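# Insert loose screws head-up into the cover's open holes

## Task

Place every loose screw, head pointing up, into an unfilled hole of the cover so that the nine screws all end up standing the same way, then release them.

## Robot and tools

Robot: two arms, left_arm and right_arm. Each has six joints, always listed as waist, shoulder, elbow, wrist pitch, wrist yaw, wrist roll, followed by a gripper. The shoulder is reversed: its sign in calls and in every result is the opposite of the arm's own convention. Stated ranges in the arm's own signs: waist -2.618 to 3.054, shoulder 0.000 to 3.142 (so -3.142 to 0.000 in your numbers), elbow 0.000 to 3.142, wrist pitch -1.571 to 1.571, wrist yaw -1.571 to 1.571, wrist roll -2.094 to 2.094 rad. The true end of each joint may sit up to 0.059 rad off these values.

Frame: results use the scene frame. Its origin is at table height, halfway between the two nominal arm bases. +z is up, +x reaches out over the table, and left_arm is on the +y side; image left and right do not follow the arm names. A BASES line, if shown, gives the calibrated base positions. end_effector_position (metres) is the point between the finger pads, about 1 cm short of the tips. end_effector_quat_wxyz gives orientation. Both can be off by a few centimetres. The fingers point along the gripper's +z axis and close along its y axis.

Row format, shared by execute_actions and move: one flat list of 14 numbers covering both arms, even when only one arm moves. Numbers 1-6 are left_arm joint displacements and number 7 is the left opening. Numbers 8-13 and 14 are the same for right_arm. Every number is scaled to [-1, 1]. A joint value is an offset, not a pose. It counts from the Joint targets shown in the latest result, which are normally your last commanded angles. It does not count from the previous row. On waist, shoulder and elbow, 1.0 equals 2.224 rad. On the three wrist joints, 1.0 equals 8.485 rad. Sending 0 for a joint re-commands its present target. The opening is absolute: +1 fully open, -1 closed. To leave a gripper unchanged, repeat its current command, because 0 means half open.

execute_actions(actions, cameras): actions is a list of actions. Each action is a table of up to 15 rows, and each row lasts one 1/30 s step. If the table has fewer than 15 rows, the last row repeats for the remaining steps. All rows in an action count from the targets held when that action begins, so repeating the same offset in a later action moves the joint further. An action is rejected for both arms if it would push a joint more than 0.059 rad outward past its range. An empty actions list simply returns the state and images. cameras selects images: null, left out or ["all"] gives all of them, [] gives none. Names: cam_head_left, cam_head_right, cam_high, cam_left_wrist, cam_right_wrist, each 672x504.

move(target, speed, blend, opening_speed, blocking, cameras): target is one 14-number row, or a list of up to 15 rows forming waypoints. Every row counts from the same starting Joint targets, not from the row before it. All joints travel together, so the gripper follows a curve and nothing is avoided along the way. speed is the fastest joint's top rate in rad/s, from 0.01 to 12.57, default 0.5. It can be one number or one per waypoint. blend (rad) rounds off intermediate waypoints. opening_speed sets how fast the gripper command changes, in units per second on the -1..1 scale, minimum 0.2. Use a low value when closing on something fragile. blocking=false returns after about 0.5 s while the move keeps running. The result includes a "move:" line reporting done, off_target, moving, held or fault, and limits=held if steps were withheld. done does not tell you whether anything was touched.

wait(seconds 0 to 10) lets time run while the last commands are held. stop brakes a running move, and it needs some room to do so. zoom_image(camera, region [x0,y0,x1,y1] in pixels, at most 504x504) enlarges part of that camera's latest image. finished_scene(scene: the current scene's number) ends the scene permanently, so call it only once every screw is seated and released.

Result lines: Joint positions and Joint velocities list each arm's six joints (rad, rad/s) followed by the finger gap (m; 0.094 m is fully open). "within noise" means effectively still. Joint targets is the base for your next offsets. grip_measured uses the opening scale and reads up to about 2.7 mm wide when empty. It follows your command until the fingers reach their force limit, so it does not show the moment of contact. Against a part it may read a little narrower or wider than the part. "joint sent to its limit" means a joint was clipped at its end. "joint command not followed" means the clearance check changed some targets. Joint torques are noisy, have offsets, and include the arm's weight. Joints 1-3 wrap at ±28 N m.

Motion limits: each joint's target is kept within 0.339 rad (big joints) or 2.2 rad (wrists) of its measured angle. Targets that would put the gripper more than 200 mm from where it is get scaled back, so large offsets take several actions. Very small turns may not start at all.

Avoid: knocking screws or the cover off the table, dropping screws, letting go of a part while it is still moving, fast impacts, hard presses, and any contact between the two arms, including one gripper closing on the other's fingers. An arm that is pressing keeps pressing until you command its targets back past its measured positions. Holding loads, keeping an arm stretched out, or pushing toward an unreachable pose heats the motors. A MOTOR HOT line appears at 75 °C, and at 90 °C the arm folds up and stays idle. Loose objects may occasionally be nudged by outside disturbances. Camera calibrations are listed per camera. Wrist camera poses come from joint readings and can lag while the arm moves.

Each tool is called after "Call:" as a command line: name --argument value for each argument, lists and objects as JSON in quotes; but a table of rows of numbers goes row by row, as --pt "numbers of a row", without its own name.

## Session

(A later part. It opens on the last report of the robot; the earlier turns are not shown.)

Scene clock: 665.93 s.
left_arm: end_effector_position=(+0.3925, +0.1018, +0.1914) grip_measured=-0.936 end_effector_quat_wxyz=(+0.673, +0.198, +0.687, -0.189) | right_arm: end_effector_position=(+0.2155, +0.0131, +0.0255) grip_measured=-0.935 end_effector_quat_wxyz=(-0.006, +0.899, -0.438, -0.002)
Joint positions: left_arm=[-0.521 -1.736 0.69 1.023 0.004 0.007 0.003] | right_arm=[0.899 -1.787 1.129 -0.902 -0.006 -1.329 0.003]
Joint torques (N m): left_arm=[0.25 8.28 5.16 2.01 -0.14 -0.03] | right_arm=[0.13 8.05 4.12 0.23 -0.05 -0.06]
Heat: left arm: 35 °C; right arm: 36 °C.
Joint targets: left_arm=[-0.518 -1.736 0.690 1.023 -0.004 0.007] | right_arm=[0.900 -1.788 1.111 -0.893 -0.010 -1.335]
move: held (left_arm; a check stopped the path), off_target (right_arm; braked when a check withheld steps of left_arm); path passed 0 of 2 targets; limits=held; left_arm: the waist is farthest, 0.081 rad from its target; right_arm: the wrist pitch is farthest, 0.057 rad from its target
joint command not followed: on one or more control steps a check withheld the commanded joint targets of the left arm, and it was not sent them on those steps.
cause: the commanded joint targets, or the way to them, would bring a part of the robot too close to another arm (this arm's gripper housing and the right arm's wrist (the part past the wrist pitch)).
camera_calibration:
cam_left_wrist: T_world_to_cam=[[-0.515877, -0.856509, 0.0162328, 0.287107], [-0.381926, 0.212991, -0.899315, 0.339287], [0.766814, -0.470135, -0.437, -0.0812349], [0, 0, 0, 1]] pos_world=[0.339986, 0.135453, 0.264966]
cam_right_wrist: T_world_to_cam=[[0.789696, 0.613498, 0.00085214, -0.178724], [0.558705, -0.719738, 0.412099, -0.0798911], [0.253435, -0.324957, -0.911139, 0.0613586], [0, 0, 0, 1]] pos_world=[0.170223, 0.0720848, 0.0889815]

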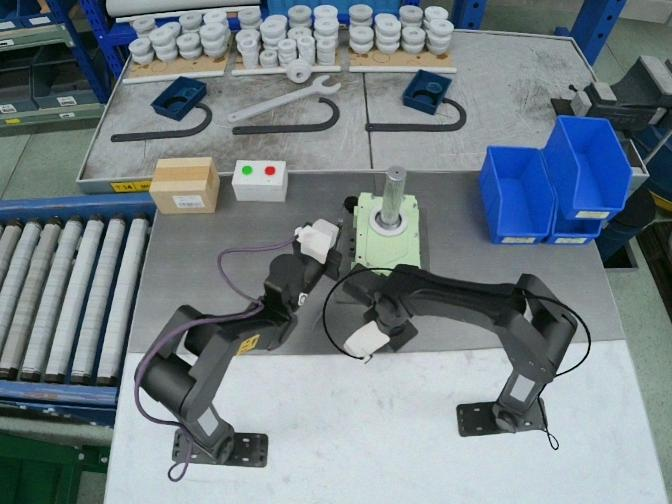

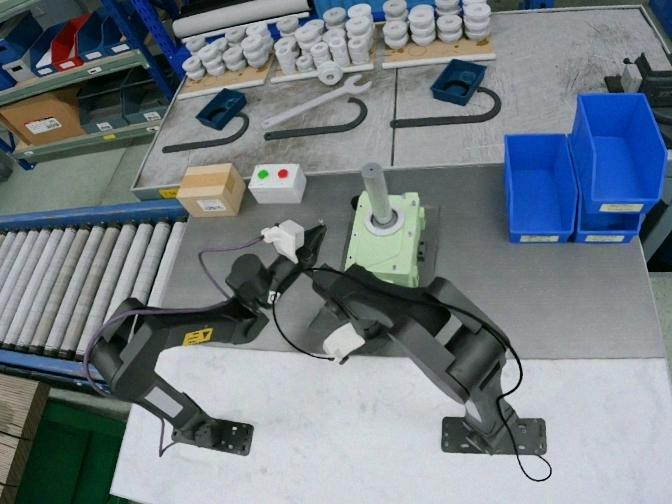

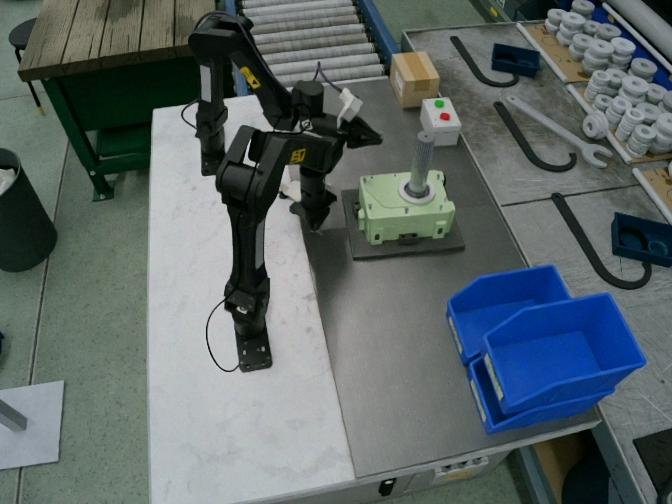

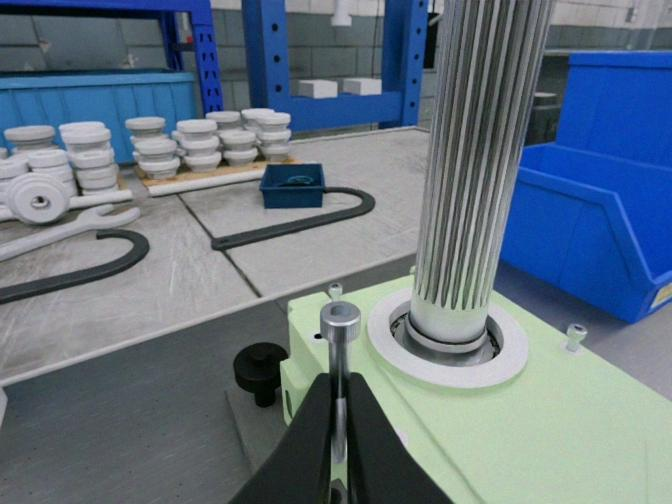

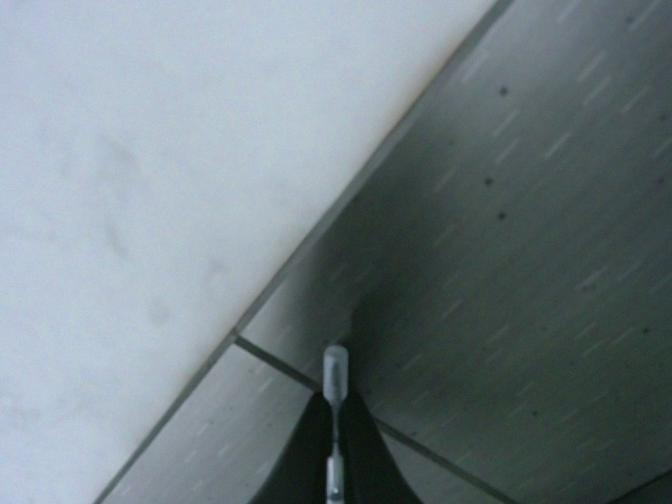

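Call:
move --target '[0.08,0,0,0,0,0,-1,0,-0.003,-0.0090,0.0036,0,0,-1]' --speed 0.3 --cameras '["cam_right_wrist","cam_high"]'

Call:
zoom_image --camera "cam_high" --region '[270, 170, 370, 270]'

Scene clock: 678.33 s.
left_arm: end_effector_position=(+0.4315, +0.1808, +0.1914) grip_measured=-0.936 end_effector_quat_wxyz=(+0.687, +0.134, +0.702, -0.127) | right_arm: end_effector_position=(+0.2163, +0.0142, +0.0214) grip_measured=-0.935 end_effector_quat_wxyz=(-0.012, +0.899, -0.438, +0.000)
Joint positions: left_arm=[-0.341 -1.736 0.69 1.023 0.002 0.007 0.003] | right_arm=[0.899 -1.787 1.111 -0.871 -0.006 -1.329 0.003]
Joint torques (N m): left_arm=[0.05 8.25 5.2 2.01 -0.07 -0.03] | right_arm=[0.12 7.5 3.95 0.22 -0.05 -0.06]
Heat: left arm: 34 °C; right arm: 36 °C.
Joint targets: left_arm=[-0.340 -1.736 0.690 1.023 -0.003 0.007] | right_arm=[0.900 -1.795 1.091 -0.862 -0.010 -1.335]
move: done
camera_calibration:
cam_right_wrist: T_world_to_cam=[[0.789583, 0.613497, 0.0133822, -0.18031], [0.555496, -0.72386, 0.409209, -0.0771806], [0.260735, -0.31567, -0.912343, 0.0561244], [0, 0, 0, 1]] pos_world=[0.17061, 0.0724686, 0.0852006]
Images, in order (width x height): cam_high 672x504, cam_right_wrist 672x504.

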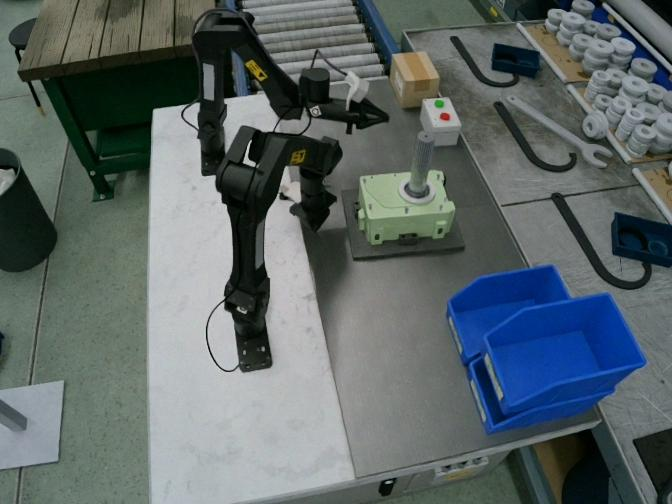

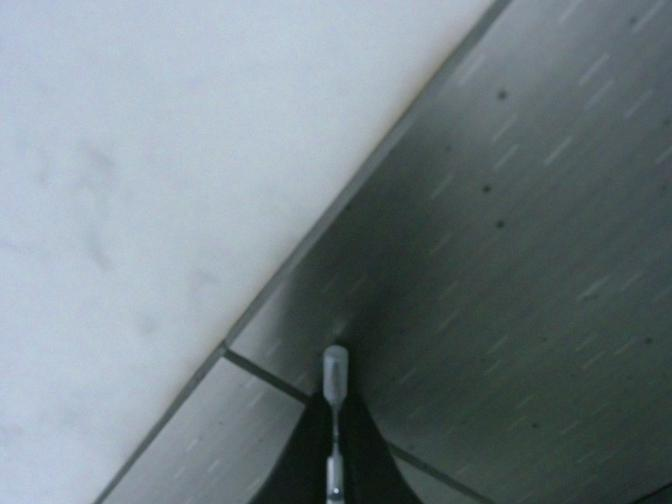

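Scaled by 5.040 from the camera's 672x504 image, which has a finer 960x720 frame.

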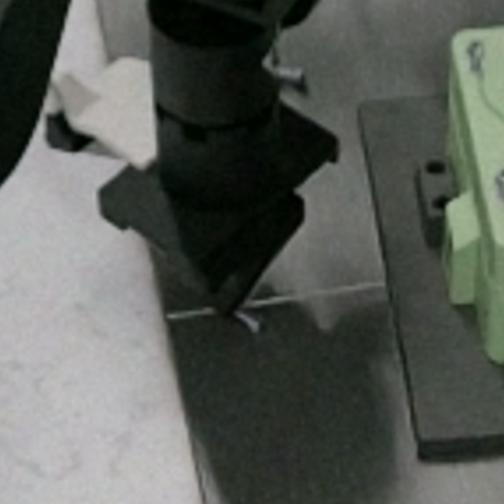

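Call:
move --target '[0,0,0,0,0,0,-1,0,0,0,0,0,0,-0.5]' --opening_speed 0.5 --cameras '["cam_right_wrist"]'

Scene clock: 685.57 s.
left_arm: end_effector_position=(+0.4315, +0.1808, +0.1914) grip_measured=-0.936 end_effector_quat_wxyz=(+0.687, +0.134, +0.702, -0.127) | right_arm: end_effector_position=(+0.2164, +0.0143, +0.0214) grip_measured=-0.502 end_effector_quat_wxyz=(-0.012, +0.899, -0.437, +0.000)
Joint positions: left_arm=[-0.341 -1.736 0.69 1.023 0.002 0.007 0.003] | right_arm=[0.899 -1.787 1.111 -0.87 -0.006 -1.329 0.023]
Joint torques (N m): left_arm=[0.01 8.28 5.14 2 -0.05 -0.03] | right_arm=[0.13 7.5 3.95 0.24 -0.06 -0.06]
Heat: left arm: 34 °C; right arm: 36 °C.
Joint targets: left_arm=[-0.340 -1.736 0.690 1.023 -0.003 0.007] | right_arm=[0.900 -1.795 1.091 -0.862 -0.010 -1.334]
move: done
camera_calibration:
cam_right_wrist: T_world_to_cam=[[0.789597, 0.613463, 0.0141477, -0.180514], [0.555278, -0.72414, 0.409008, -0.0770901], [0.261156, -0.315096, -0.912421, 0.056024], [0, 0, 0, 1]] pos_world=[0.170709, 0.0725676, 0.0852018]
Images, in order (width x height): cam_right_wrist 672x504.

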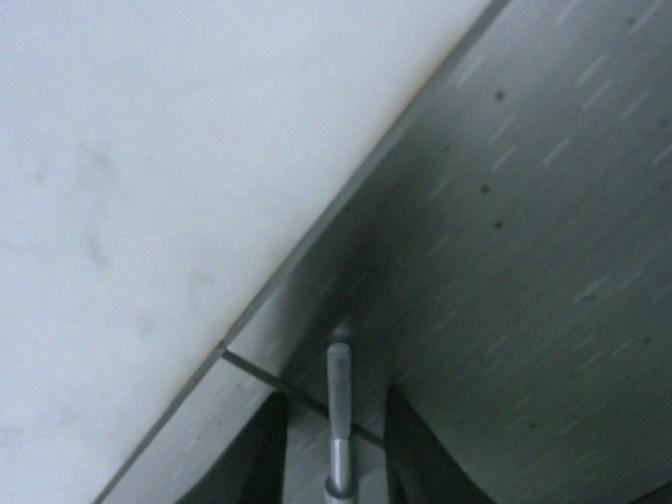

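Call:
move --pt "0 0 0 0 0 0 -1 0 -0.0012 0.1069 -0.0283 0 0 -0.5" --pt "0 0 0 0 0 0 -1 0 0.1378 0.0989 -0.0627 0 0 -0.5" --pt "0 0 0 0 0 0 -1 -0.3148 0.1378 0.0989 -0.0627 0 0.1572 -0.5" --pt "-0.1178 0 0 0 0 0 -1 -0.3148 0.1378 0.0989 -0.0627 0 0.1572 -0.5" --speed '[0.5,1.0,1.0,0.5]'

Call:
zoom_image --camera "cam_left_wrist" --region '[250, 220, 550, 480]'

Scene clock: 703.37 s.
left_arm: end_effector_position=(+0.3708, +0.0693, +0.1914) grip_measured=-0.936 end_effector_quat_wxyz=(+0.665, +0.224, +0.679, -0.215) | right_arm: end_effector_position=(+0.2709, -0.1775, +0.1486) grip_measured=-0.502 end_effector_quat_wxyz=(+0.004, -0.109, +0.994, +0.003)
Joint positions: left_arm=[-0.603 -1.736 0.69 1.023 0.001 0.007 0.003] | right_arm=[0.204 -1.483 1.304 -1.383 -0.005 -0.006 0.023]
Joint torques (N m): left_arm=[0.09 8.2 5.41 1.99 -0.09 -0.03] | right_arm=[-0.28 5.18 6.2 0 -0.06 0.1]
Heat: left arm: 35 °C; right arm: 36 °C.
Joint targets: left_arm=[-0.602 -1.736 0.690 1.023 -0.004 0.007] | right_arm=[0.200 -1.488 1.311 -1.394 -0.010 -0.001]
move: done
camera_calibration:
cam_left_wrist: T_world_to_cam=[[-0.581242, -0.813571, 0.0160937, 0.269312], [-0.364042, 0.242293, -0.899315, 0.329251], [0.727758, -0.528579, -0.437005, -0.0613272], [0, 0, 0, 1]] pos_world=[0.321028, 0.106913, 0.264966]
cam_right_wrist: T_world_to_cam=[[0.211386, -0.977323, -0.0125016, -0.229337], [-0.889683, -0.197695, 0.411559, 0.186267], [-0.404698, -0.0758754, -0.911297, 0.320088], [0, 0, 0, 1]] pos_world=[0.343737, -0.163026, 0.212169]

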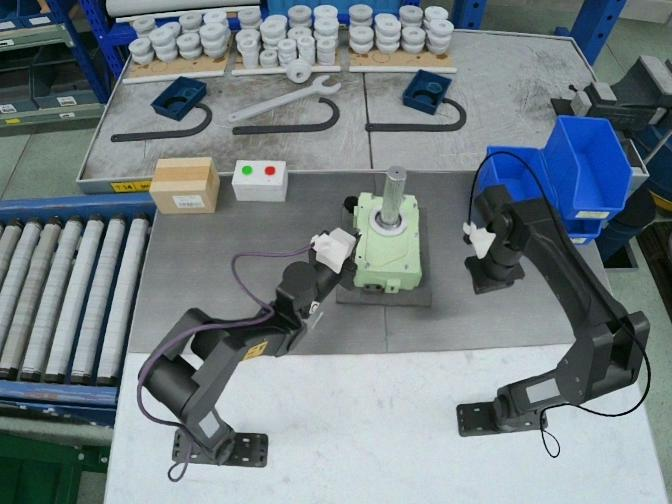

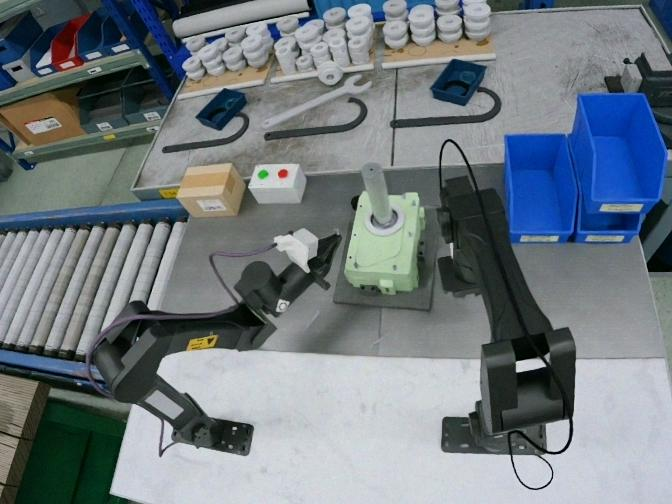

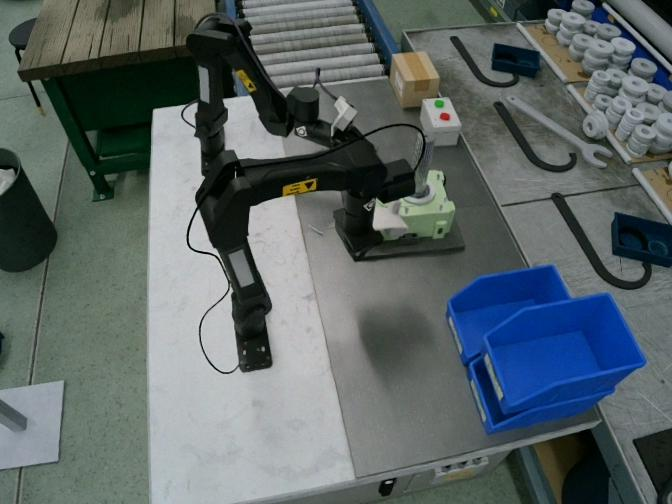

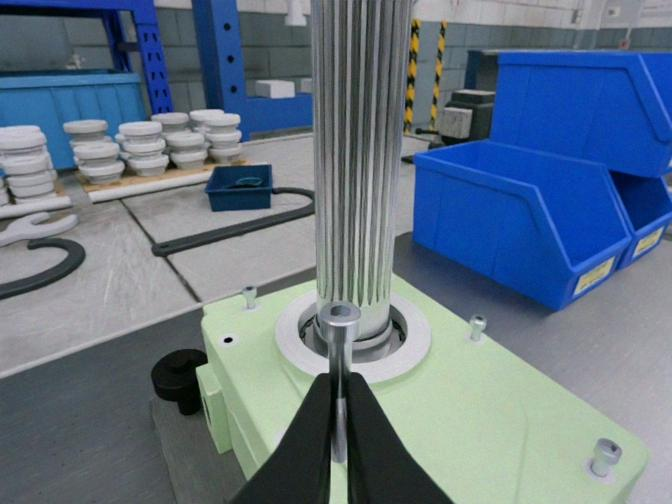

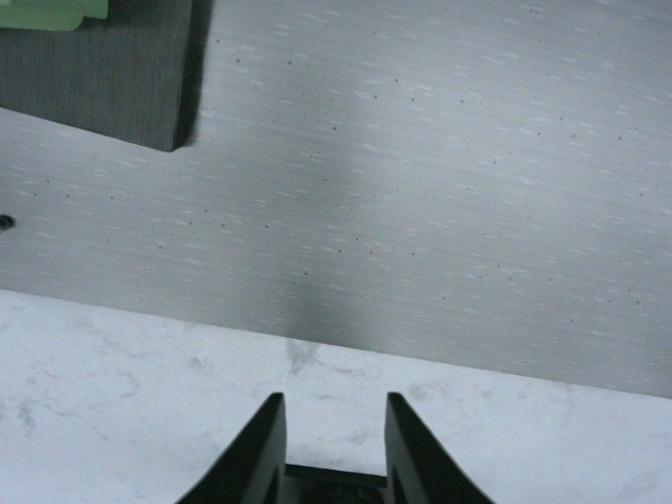

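Scaled by 1.680 from the camera's 672x504 image, which has a finer 960x720 frame.

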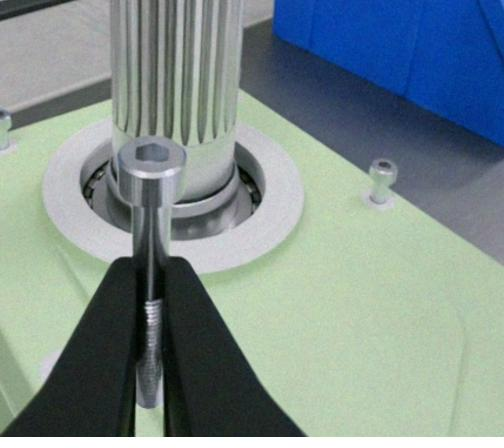

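Call:
move --target '[-0.0261,0,0,0,0,0,-1,0.1848,0.3840,-0.4582,0.1810,0,0,1]' --speed 0.8

Call:
zoom_image --camera "cam_left_wrist" --region '[100, 280, 400, 504]'

Call:
zoom_image --camera "cam_right_wrist" --region '[150, 100, 550, 400]'

Scene clock: 757.07 s.
left_arm: end_effector_position=(+0.3557, +0.0496, +0.1914) grip_measured=-0.936 end_effector_quat_wxyz=(+0.659, +0.242, +0.673, -0.232) | right_arm: end_effector_position=(+0.2741, -0.0555, +0.2046) grip_measured=+0.998 end_effector_quat_wxyz=(+0.603, -0.237, +0.738, +0.191)
Joint positions: left_arm=[-0.654 -1.736 0.69 1.023 0.001 0.007 0.003] | right_arm=[0.604 -0.648 0.315 0.13 -0.005 -0.005 0.094]
Joint torques (N m): left_arm=[-0.54 8.21 5.34 1.98 -0.03 -0.02] | right_arm=[0.51 1.39 5.52 2.25 -0.06 0.06]
Heat: left arm: 37 °C; right arm: 34 °C.
Joint targets: left_arm=[-0.660 -1.736 0.690 1.023 -0.004 0.007] | right_arm=[0.611 -0.634 0.292 0.142 -0.010 -0.001]
move: done
camera_calibration:
cam_left_wrist: T_world_to_cam=[[-0.622057, -0.782805, 0.0161352, 0.257496], [-0.351207, 0.260551, -0.899315, 0.323075], [0.699784, -0.565092, -0.437005, -0.0490292], [0, 0, 0, 1]] pos_world=[0.307954, 0.0896856, 0.264966]
cam_right_wrist: T_world_to_cam=[[0.5851, -0.810958, -0.00213546, -0.205433], [-0.482032, -0.345662, -0.805086, 0.319204], [0.652153, 0.472085, -0.593154, 0.0573094], [0, 0, 0, 1]] pos_world=[0.236691, -0.0833158, 0.290541]

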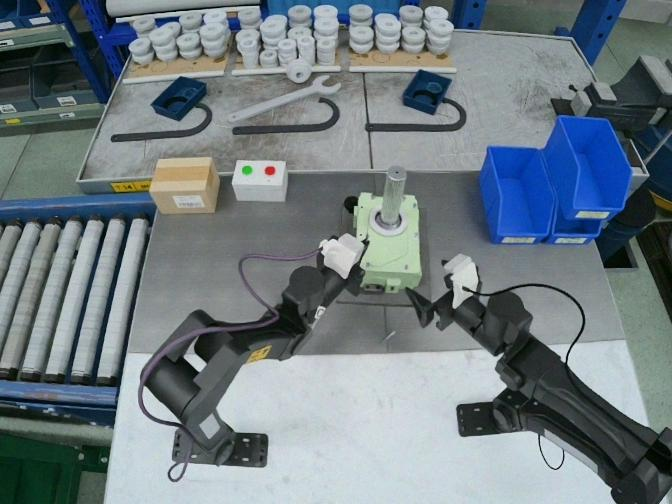

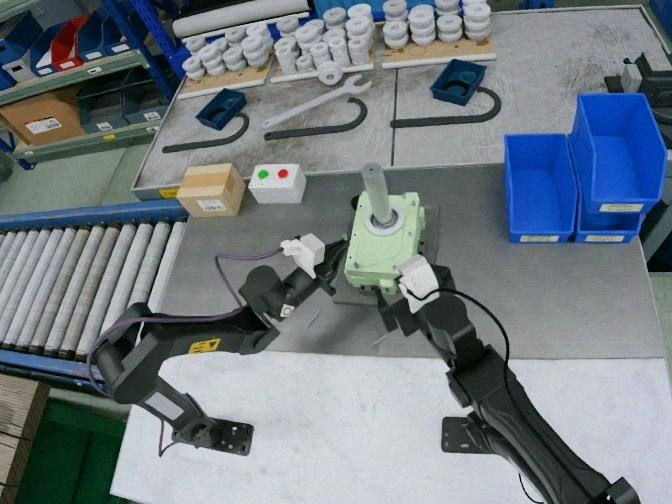

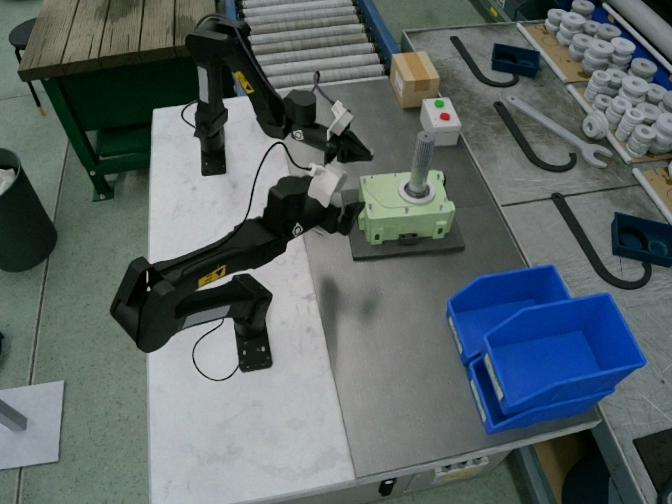

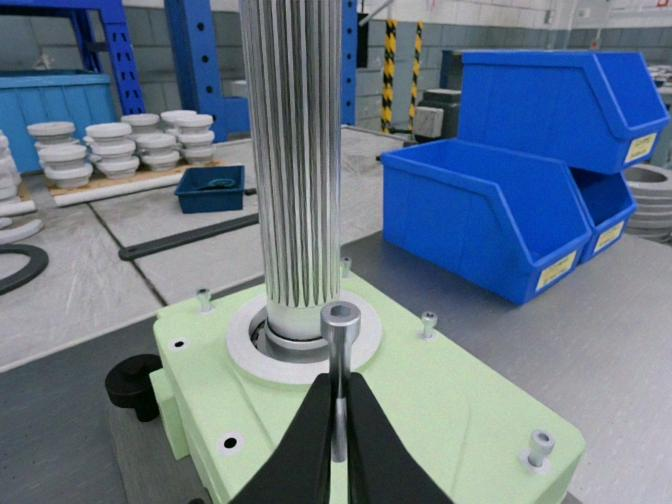

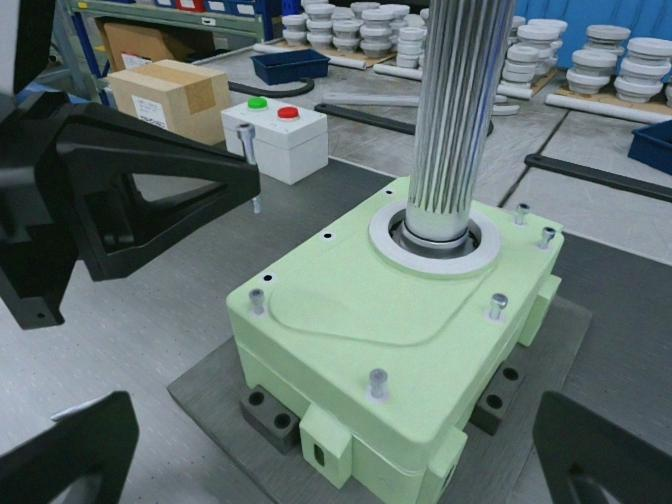

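Scaled by 1.680 from the camera's 672x504 image, which has a finer 960x720 frame.

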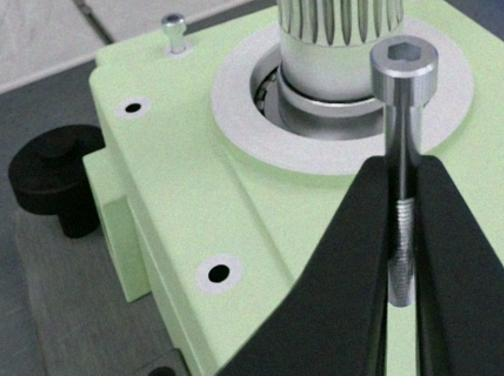

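Scaled by 1.260 from the camera's 672x504 image, which has a finer 960x720 frame.

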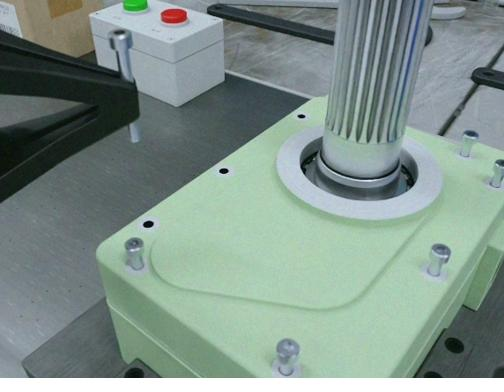

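Call:
move --target '[0.0373,-0.1298,0.0805,0.0156,0,0,-1,0,0,0,0,0,0,1]' --speed 0.3 --cameras '["cam_left_wrist","cam_right_wrist"]'

Call:
zoom_image --camera "cam_right_wrist" --region '[200, 130, 440, 310]'

Call:
zoom_image --camera "cam_left_wrist" --region '[200, 280, 480, 490]'

Scene clock: 815.60 s.
left_arm: end_effector_position=(+0.4144, +0.0520, +0.1560) grip_measured=-0.936 end_effector_quat_wxyz=(+0.672, +0.216, +0.677, -0.209) | right_arm: end_effector_position=(+0.2741, -0.0555, +0.2049) grip_measured=+0.998 end_effector_quat_wxyz=(+0.603, -0.237, +0.737, +0.191)
Joint positions: left_arm=[-0.581 -2 0.845 1.145 0.001 0.007 0.003] | right_arm=[0.604 -0.648 0.315 0.132 -0.005 -0.005 0.094]
Joint torques (N m): left_arm=[0.2 8.16 7.06 2.09 -0.06 -0.04] | right_arm=[0.51 1.42 5.53 2.24 -0.06 0.05]
Heat: left arm: 38 °C; right arm: 38 °C.
Joint targets: left_arm=[-0.577 -2.025 0.870 1.155 -0.004 0.007] | right_arm=[0.611 -0.634 0.292 0.142 -0.010 -0.001]
move: done
camera_calibration:
cam_left_wrist: T_world_to_cam=[[-0.563226, -0.826143, 0.0162808, 0.274338], [-0.360318, 0.227821, -0.904582, 0.31758], [0.743605, -0.51535, -0.425989, -0.126631], [0, 0, 0, 1]] pos_world=[0.363107, 0.0890316, 0.228867]
cam_right_wrist: T_world_to_cam=[[0.585071, -0.810979, -0.00210304, -0.205378], [-0.481331, -0.345161, -0.80572, 0.319375], [0.652696, 0.472416, -0.592293, 0.0571431], [0, 0, 0, 1]] pos_world=[0.236589, -0.0833171, 0.29074]
Images, in order (width x height): cam_left_wrist 672x504, cam_right_wrist 672x504.

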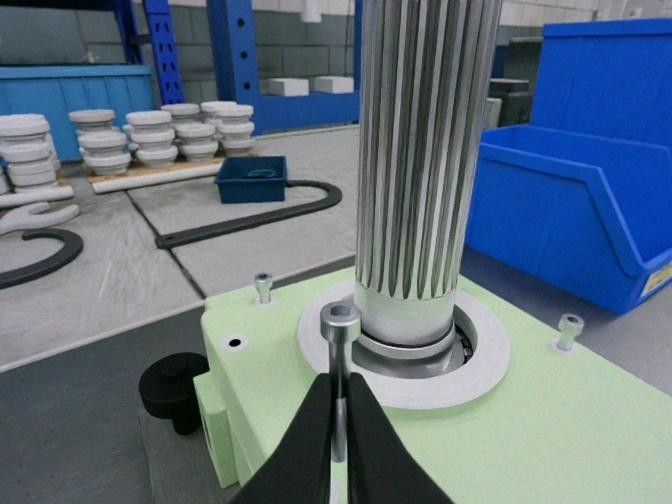

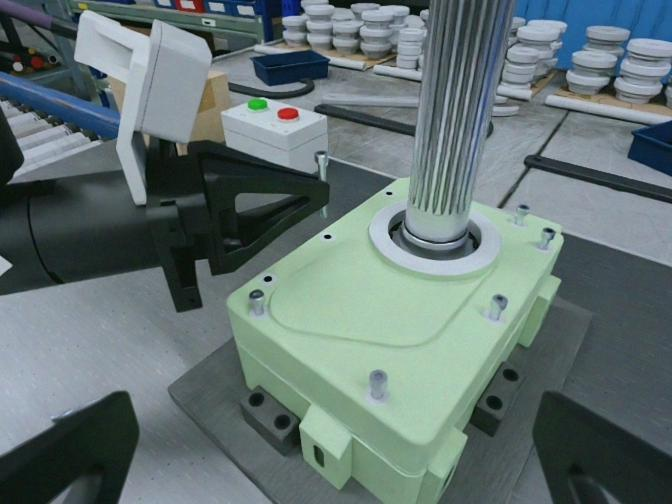

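Scaled by 2.100 from the camera's 672x504 image, which has a finer 960x720 frame.

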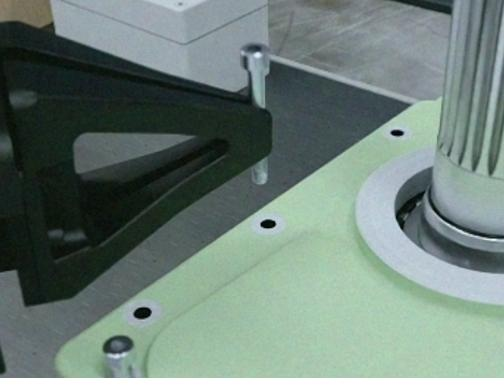

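Scaled by 1.800 from the camera's 672x504 image, which has a finer 960x720 frame.

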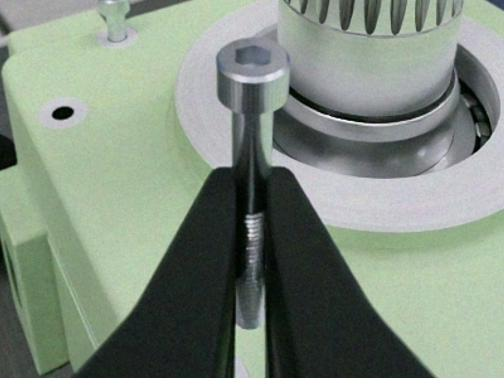

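Call:
zoom_image --camera "cam_left_wrist" --region '[290, 430, 390, 504]'

Scaled by 5.040 from the camera's 672x504 image, which has a finer 960x720 frame.

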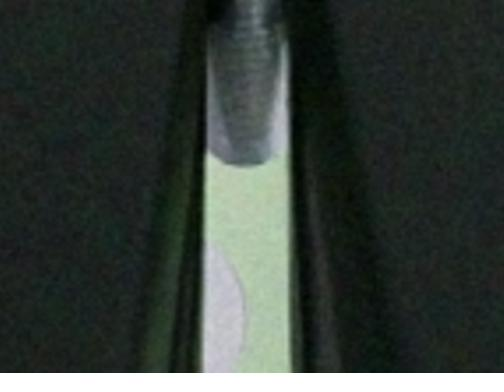

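Call:
move --target '[0.0049,-0.0239,0.0064,0.0046,0,0,-1,0,0,0,0,0,0,1]' --speed 0.15 --cameras '["cam_left_wrist","cam_right_wrist"]'

Call:
zoom_image --camera "cam_right_wrist" --region '[270, 150, 390, 270]'

Call:
zoom_image --camera "cam_left_wrist" --region '[290, 430, 390, 504]'

Scene clock: 860.57 s.
left_arm: end_effector_position=(+0.4213, +0.0535, +0.1455) grip_measured=-0.936 end_effector_quat_wxyz=(+0.674, +0.212, +0.677, -0.206) | right_arm: end_effector_position=(+0.2741, -0.0555, +0.2049) grip_measured=+0.998 end_effector_quat_wxyz=(+0.603, -0.237, +0.737, +0.191)
Joint positions: left_arm=[-0.571 -2.051 0.86 1.183 0.001 0.007 0.003] | right_arm=[0.604 -0.648 0.315 0.132 -0.005 -0.005 0.094]
Joint torques (N m): left_arm=[0.31 8.14 6.64 2.12 -0.05 -0.02] | right_arm=[0.53 1.39 5.53 2.24 -0.06 0.06]
Heat: left arm: 40 °C; right arm: 41 °C.
Joint targets: left_arm=[-0.566 -2.078 0.884 1.194 -0.004 0.007] | right_arm=[0.611 -0.634 0.292 0.142 -0.010 -0.001]
move: done
camera_calibration:
cam_left_wrist: T_world_to_cam=[[-0.555422, -0.831408, 0.0163412, 0.276632], [-0.360157, 0.222798, -0.905896, 0.310574], [0.749529, -0.509041, -0.423184, -0.138616], [0, 0, 0, 1]] pos_world=[0.369399, 0.0902381, 0.218167]
cam_right_wrist: T_world_to_cam=[[0.585071, -0.810979, -0.00210304, -0.205378], [-0.481331, -0.345161, -0.80572, 0.319375], [0.652696, 0.472416, -0.592293, 0.0571431], [0, 0, 0, 1]] pos_world=[0.236589, -0.0833171, 0.29074]
Images, in order (width x height): cam_left_wrist 672x504, cam_right_wrist 672x504.

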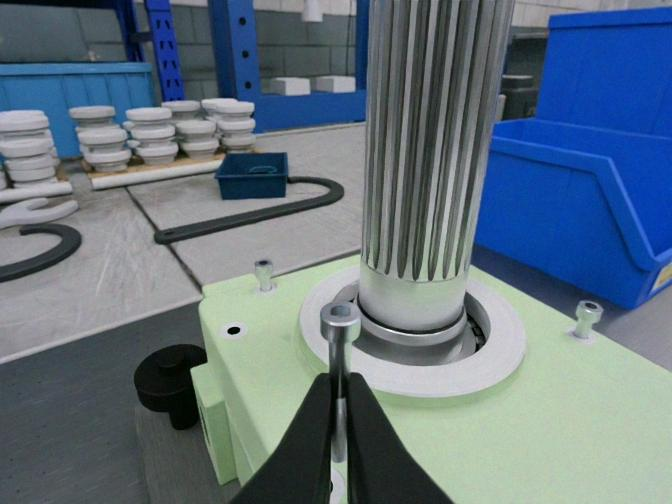

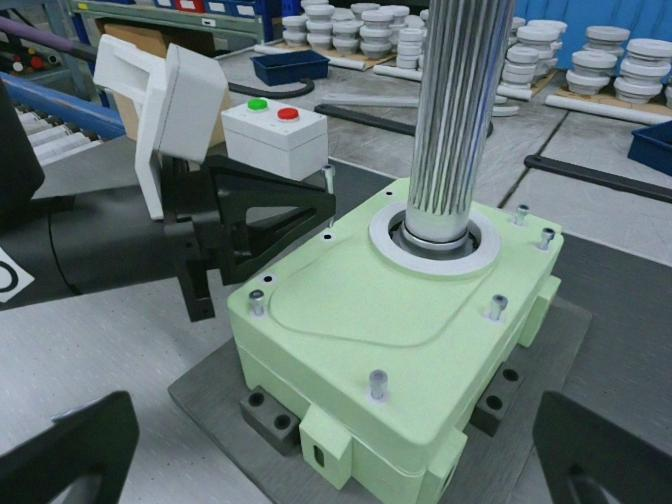

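Scaled by 4.200 from the camera's 672x504 image, which has a finer 960x720 frame.

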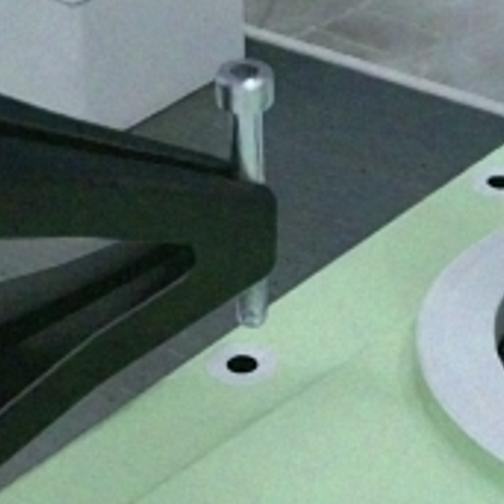

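Scaled by 5.040 from the camera's 672x504 image, which has a finer 960x720 frame.

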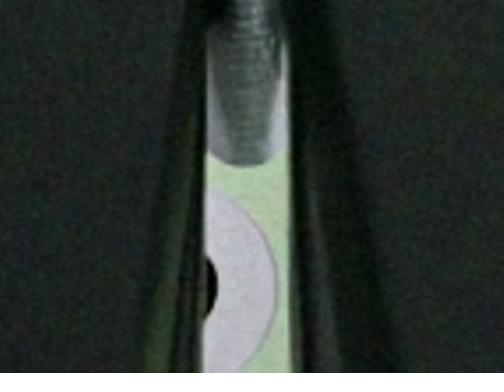

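Call:
move --target '[0.0042,0,0,0,0,0,-1,0,0,0,0,0,0,1]' --speed 0.15 --cameras '["cam_left_wrist","cam_right_wrist"]'

Call:
zoom_image --camera "cam_right_wrist" --region '[270, 150, 390, 270]'

Call:
zoom_image --camera "cam_left_wrist" --region '[290, 430, 390, 504]'

Scene clock: 902.00 s.
left_arm: end_effector_position=(+0.4241, +0.0578, +0.1458) grip_measured=-0.936 end_effector_quat_wxyz=(+0.675, +0.209, +0.678, -0.203) | right_arm: end_effector_position=(+0.2741, -0.0555, +0.2049) grip_measured=+0.998 end_effector_quat_wxyz=(+0.603, -0.237, +0.737, +0.191)
Joint positions: left_arm=[-0.562 -2.051 0.86 1.185 0.001 0.007 0.003] | right_arm=[0.604 -0.648 0.315 0.132 -0.005 -0.005 0.094]
Joint torques (N m): left_arm=[0.34 8.09 6.68 2.12 -0.04 -0.03] | right_arm=[0.51 1.4 5.53 2.24 -0.06 0.06]
Heat: left arm: 42 °C; right arm: 43 °C.
Joint targets: left_arm=[-0.556 -2.078 0.884 1.194 -0.004 0.007] | right_arm=[0.611 -0.634 0.292 0.142 -0.010 -0.001]
move: done
camera_calibration:
cam_left_wrist: T_world_to_cam=[[-0.54747, -0.836665, 0.0163695, 0.278709], [-0.361438, 0.218773, -0.906367, 0.311763], [0.754744, -0.502125, -0.422175, -0.141274], [0, 0, 0, 1]] pos_world=[0.371893, 0.0940435, 0.218367]
cam_right_wrist: T_world_to_cam=[[0.585071, -0.810979, -0.00210304, -0.205378], [-0.481331, -0.345161, -0.80572, 0.319375], [0.652696, 0.472416, -0.592293, 0.0571431], [0, 0, 0, 1]] pos_world=[0.236589, -0.0833171, 0.29074]
Images, in order (width x height): cam_left_wrist 672x504, cam_right_wrist 672x504.

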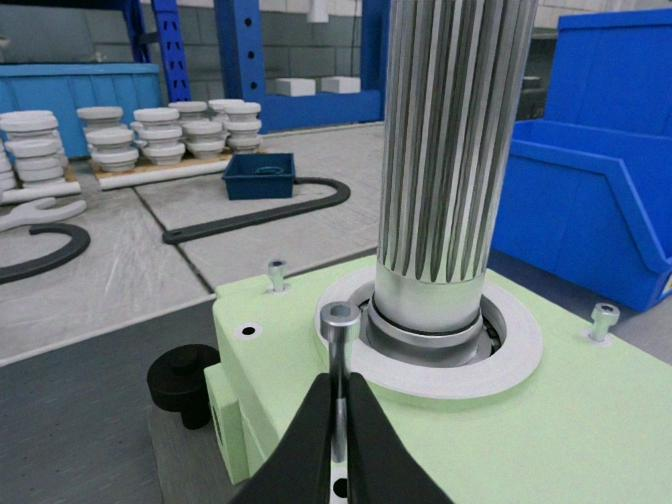

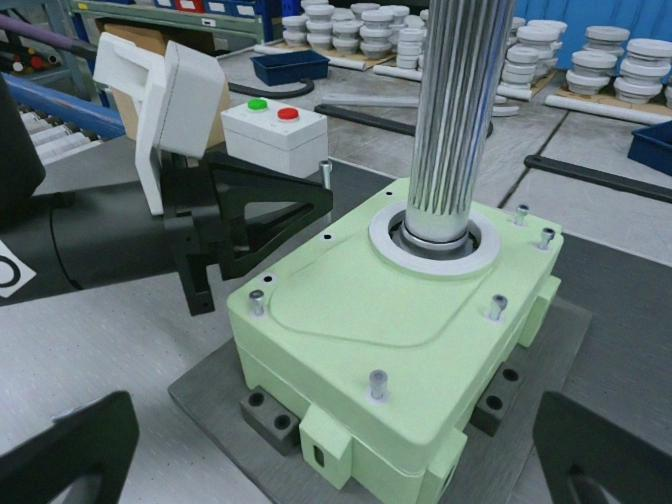

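Scaled by 4.200 from the camera's 672x504 image, which has a finer 960x720 frame.

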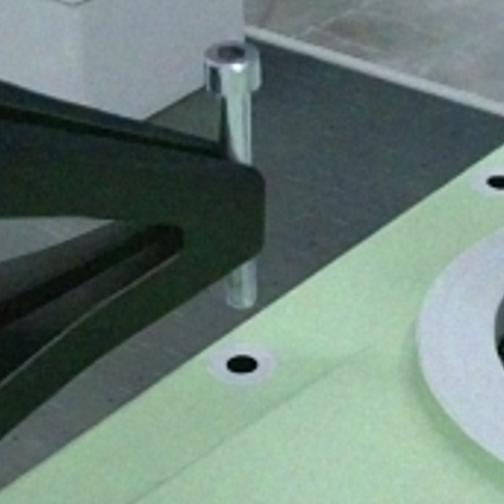

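Scaled by 5.040 from the camera's 672x504 image, which has a finer 960x720 frame.

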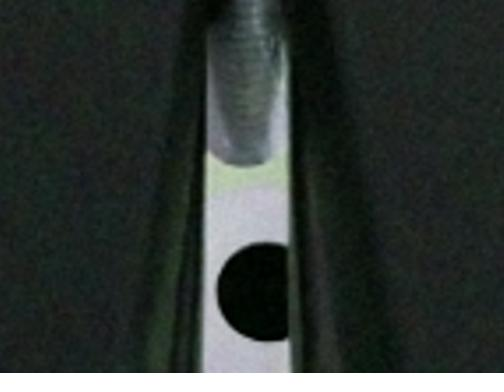

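Call:
move --target '[-0.0067,0,0,0,0,0,-1,0,0,0,0,0,0,1]' --speed 0.15 --cameras '["cam_left_wrist","cam_right_wrist"]'

Call:
zoom_image --camera "cam_right_wrist" --region '[270, 150, 390, 270]'

Call:
zoom_image --camera "cam_left_wrist" --region '[290, 430, 390, 504]'

Scene clock: 926.97 s.
left_arm: end_effector_position=(+0.4228, +0.0557, +0.1458) grip_measured=-0.936 end_effector_quat_wxyz=(+0.675, +0.210, +0.678, -0.204) | right_arm: end_effector_position=(+0.2741, -0.0555, +0.2049) grip_measured=+0.998 end_effector_quat_wxyz=(+0.603, -0.237, +0.737, +0.191)
Joint positions: left_arm=[-0.566 -2.051 0.86 1.185 0.001 0.007 0.003] | right_arm=[0.604 -0.648 0.315 0.132 -0.005 -0.005 0.094]
Joint torques (N m): left_arm=[-0.39 8.09 6.63 2.1 -0.07 -0.03] | right_arm=[0.51 1.4 5.53 2.24 -0.06 0.06]
Heat: left arm: 42 °C; right arm: 44 °C.
Joint targets: left_arm=[-0.572 -2.078 0.884 1.194 -0.004 0.007] | right_arm=[0.611 -0.634 0.292 0.142 -0.010 -0.001]
move: done
camera_calibration:
cam_left_wrist: T_world_to_cam=[[-0.551294, -0.834152, 0.016291, 0.277748], [-0.360405, 0.220491, -0.906362, 0.311182], [0.752452, -0.505543, -0.422188, -0.140107], [0, 0, 0, 1]] pos_world=[0.370696, 0.0922411, 0.218368]
cam_right_wrist: T_world_to_cam=[[0.585071, -0.810979, -0.00210304, -0.205378], [-0.481331, -0.345161, -0.80572, 0.319375], [0.652696, 0.472416, -0.592293, 0.0571431], [0, 0, 0, 1]] pos_world=[0.236589, -0.0833171, 0.29074]
Images, in order (width x height): cam_left_wrist 672x504, cam_right_wrist 672x504.

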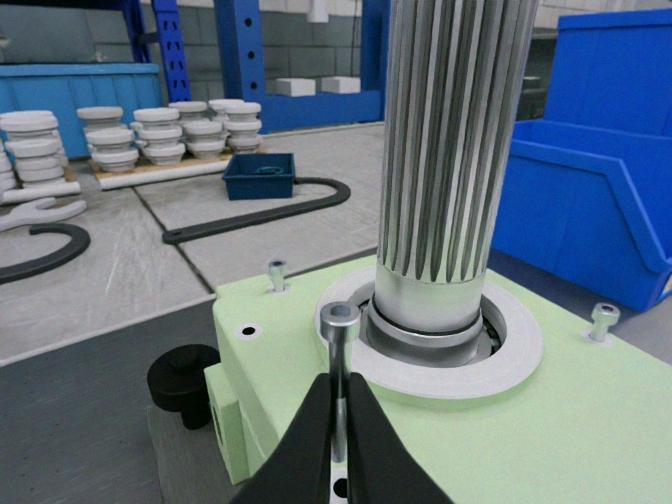

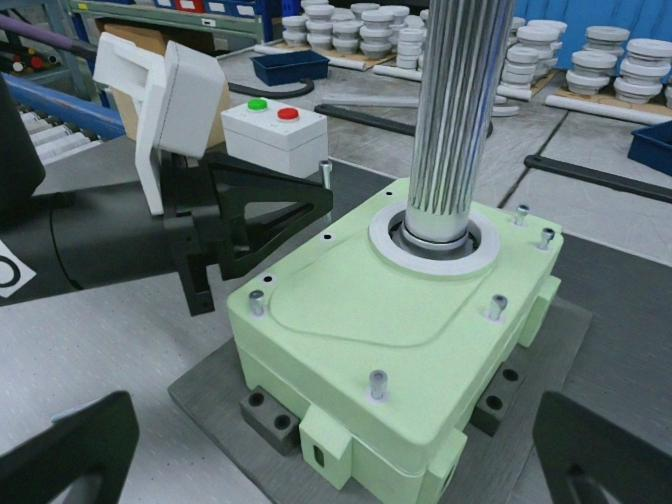

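Scaled by 4.200 from the camera's 672x504 image, which has a finer 960x720 frame.

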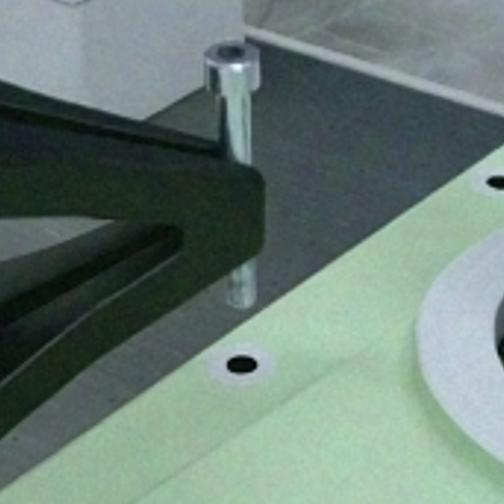

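Scaled by 5.040 from the camera's 672x504 image, which has a finer 960x720 frame.

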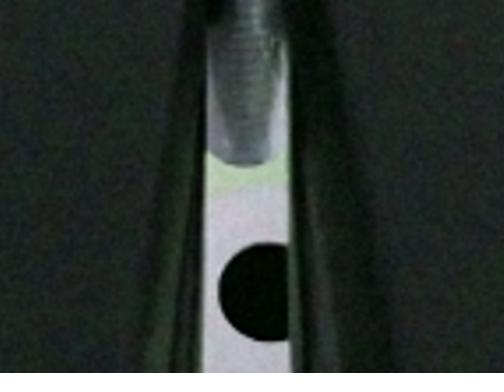

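Call:
move --target '[-0.0022,0,0,0,0,0,-1,0,0,0,0,0,0,1]' --speed 0.15 --cameras '["cam_left_wrist"]'

Call:
zoom_image --camera "cam_left_wrist" --region '[290, 430, 390, 504]'

Scene clock: 934.37 s.
left_arm: end_effector_position=(+0.4214, +0.0537, +0.1458) grip_measured=-0.936 end_effector_quat_wxyz=(+0.674, +0.212, +0.677, -0.206) | right_arm: end_effector_position=(+0.2741, -0.0555, +0.2049) grip_measured=+0.998 end_effector_quat_wxyz=(+0.603, -0.237, +0.737, +0.191)
Joint positions: left_arm=[-0.571 -2.051 0.86 1.185 0.001 0.007 0.003] | right_arm=[0.604 -0.648 0.315 0.132 -0.005 -0.005 0.094]
Joint torques (N m): left_arm=[-0.47 8.27 6.72 2.1 -0.05 -0.03] | right_arm=[0.51 1.4 5.52 2.24 -0.06 0.05]
Heat: left arm: 42 °C; right arm: 45 °C.
Joint targets: left_arm=[-0.576 -2.078 0.884 1.194 -0.004 0.007] | right_arm=[0.611 -0.634 0.292 0.142 -0.010 -0.001]
move: done
camera_calibration:
cam_left_wrist: T_world_to_cam=[[-0.555076, -0.83164, 0.0162877, 0.276755], [-0.359403, 0.222131, -0.906359, 0.310629], [0.750147, -0.508952, -0.422194, -0.138955], [0, 0, 0, 1]] pos_world=[0.369498, 0.0904389, 0.218368]
Images, in order (width x height): cam_left_wrist 672x504.

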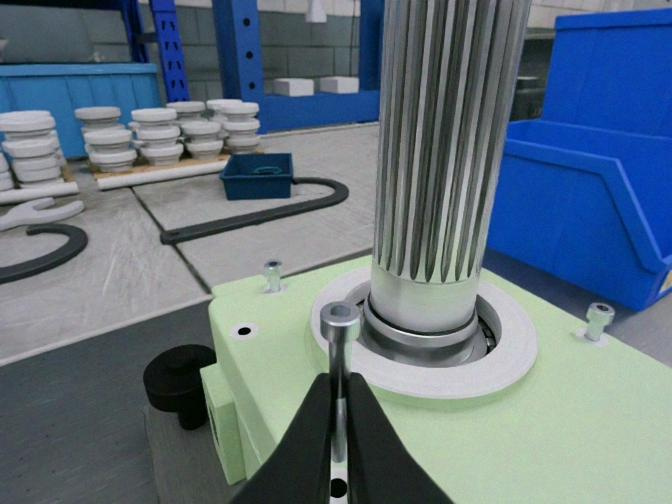

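Scaled by 5.040 from the camera's 672x504 image, which has a finer 960x720 frame.

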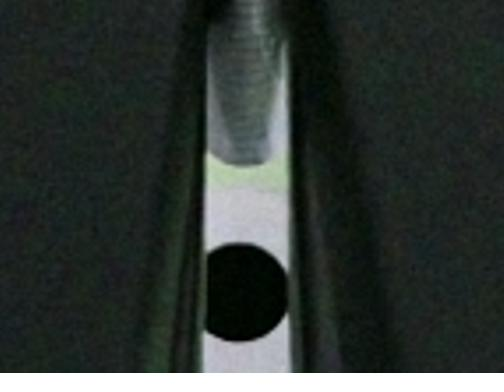

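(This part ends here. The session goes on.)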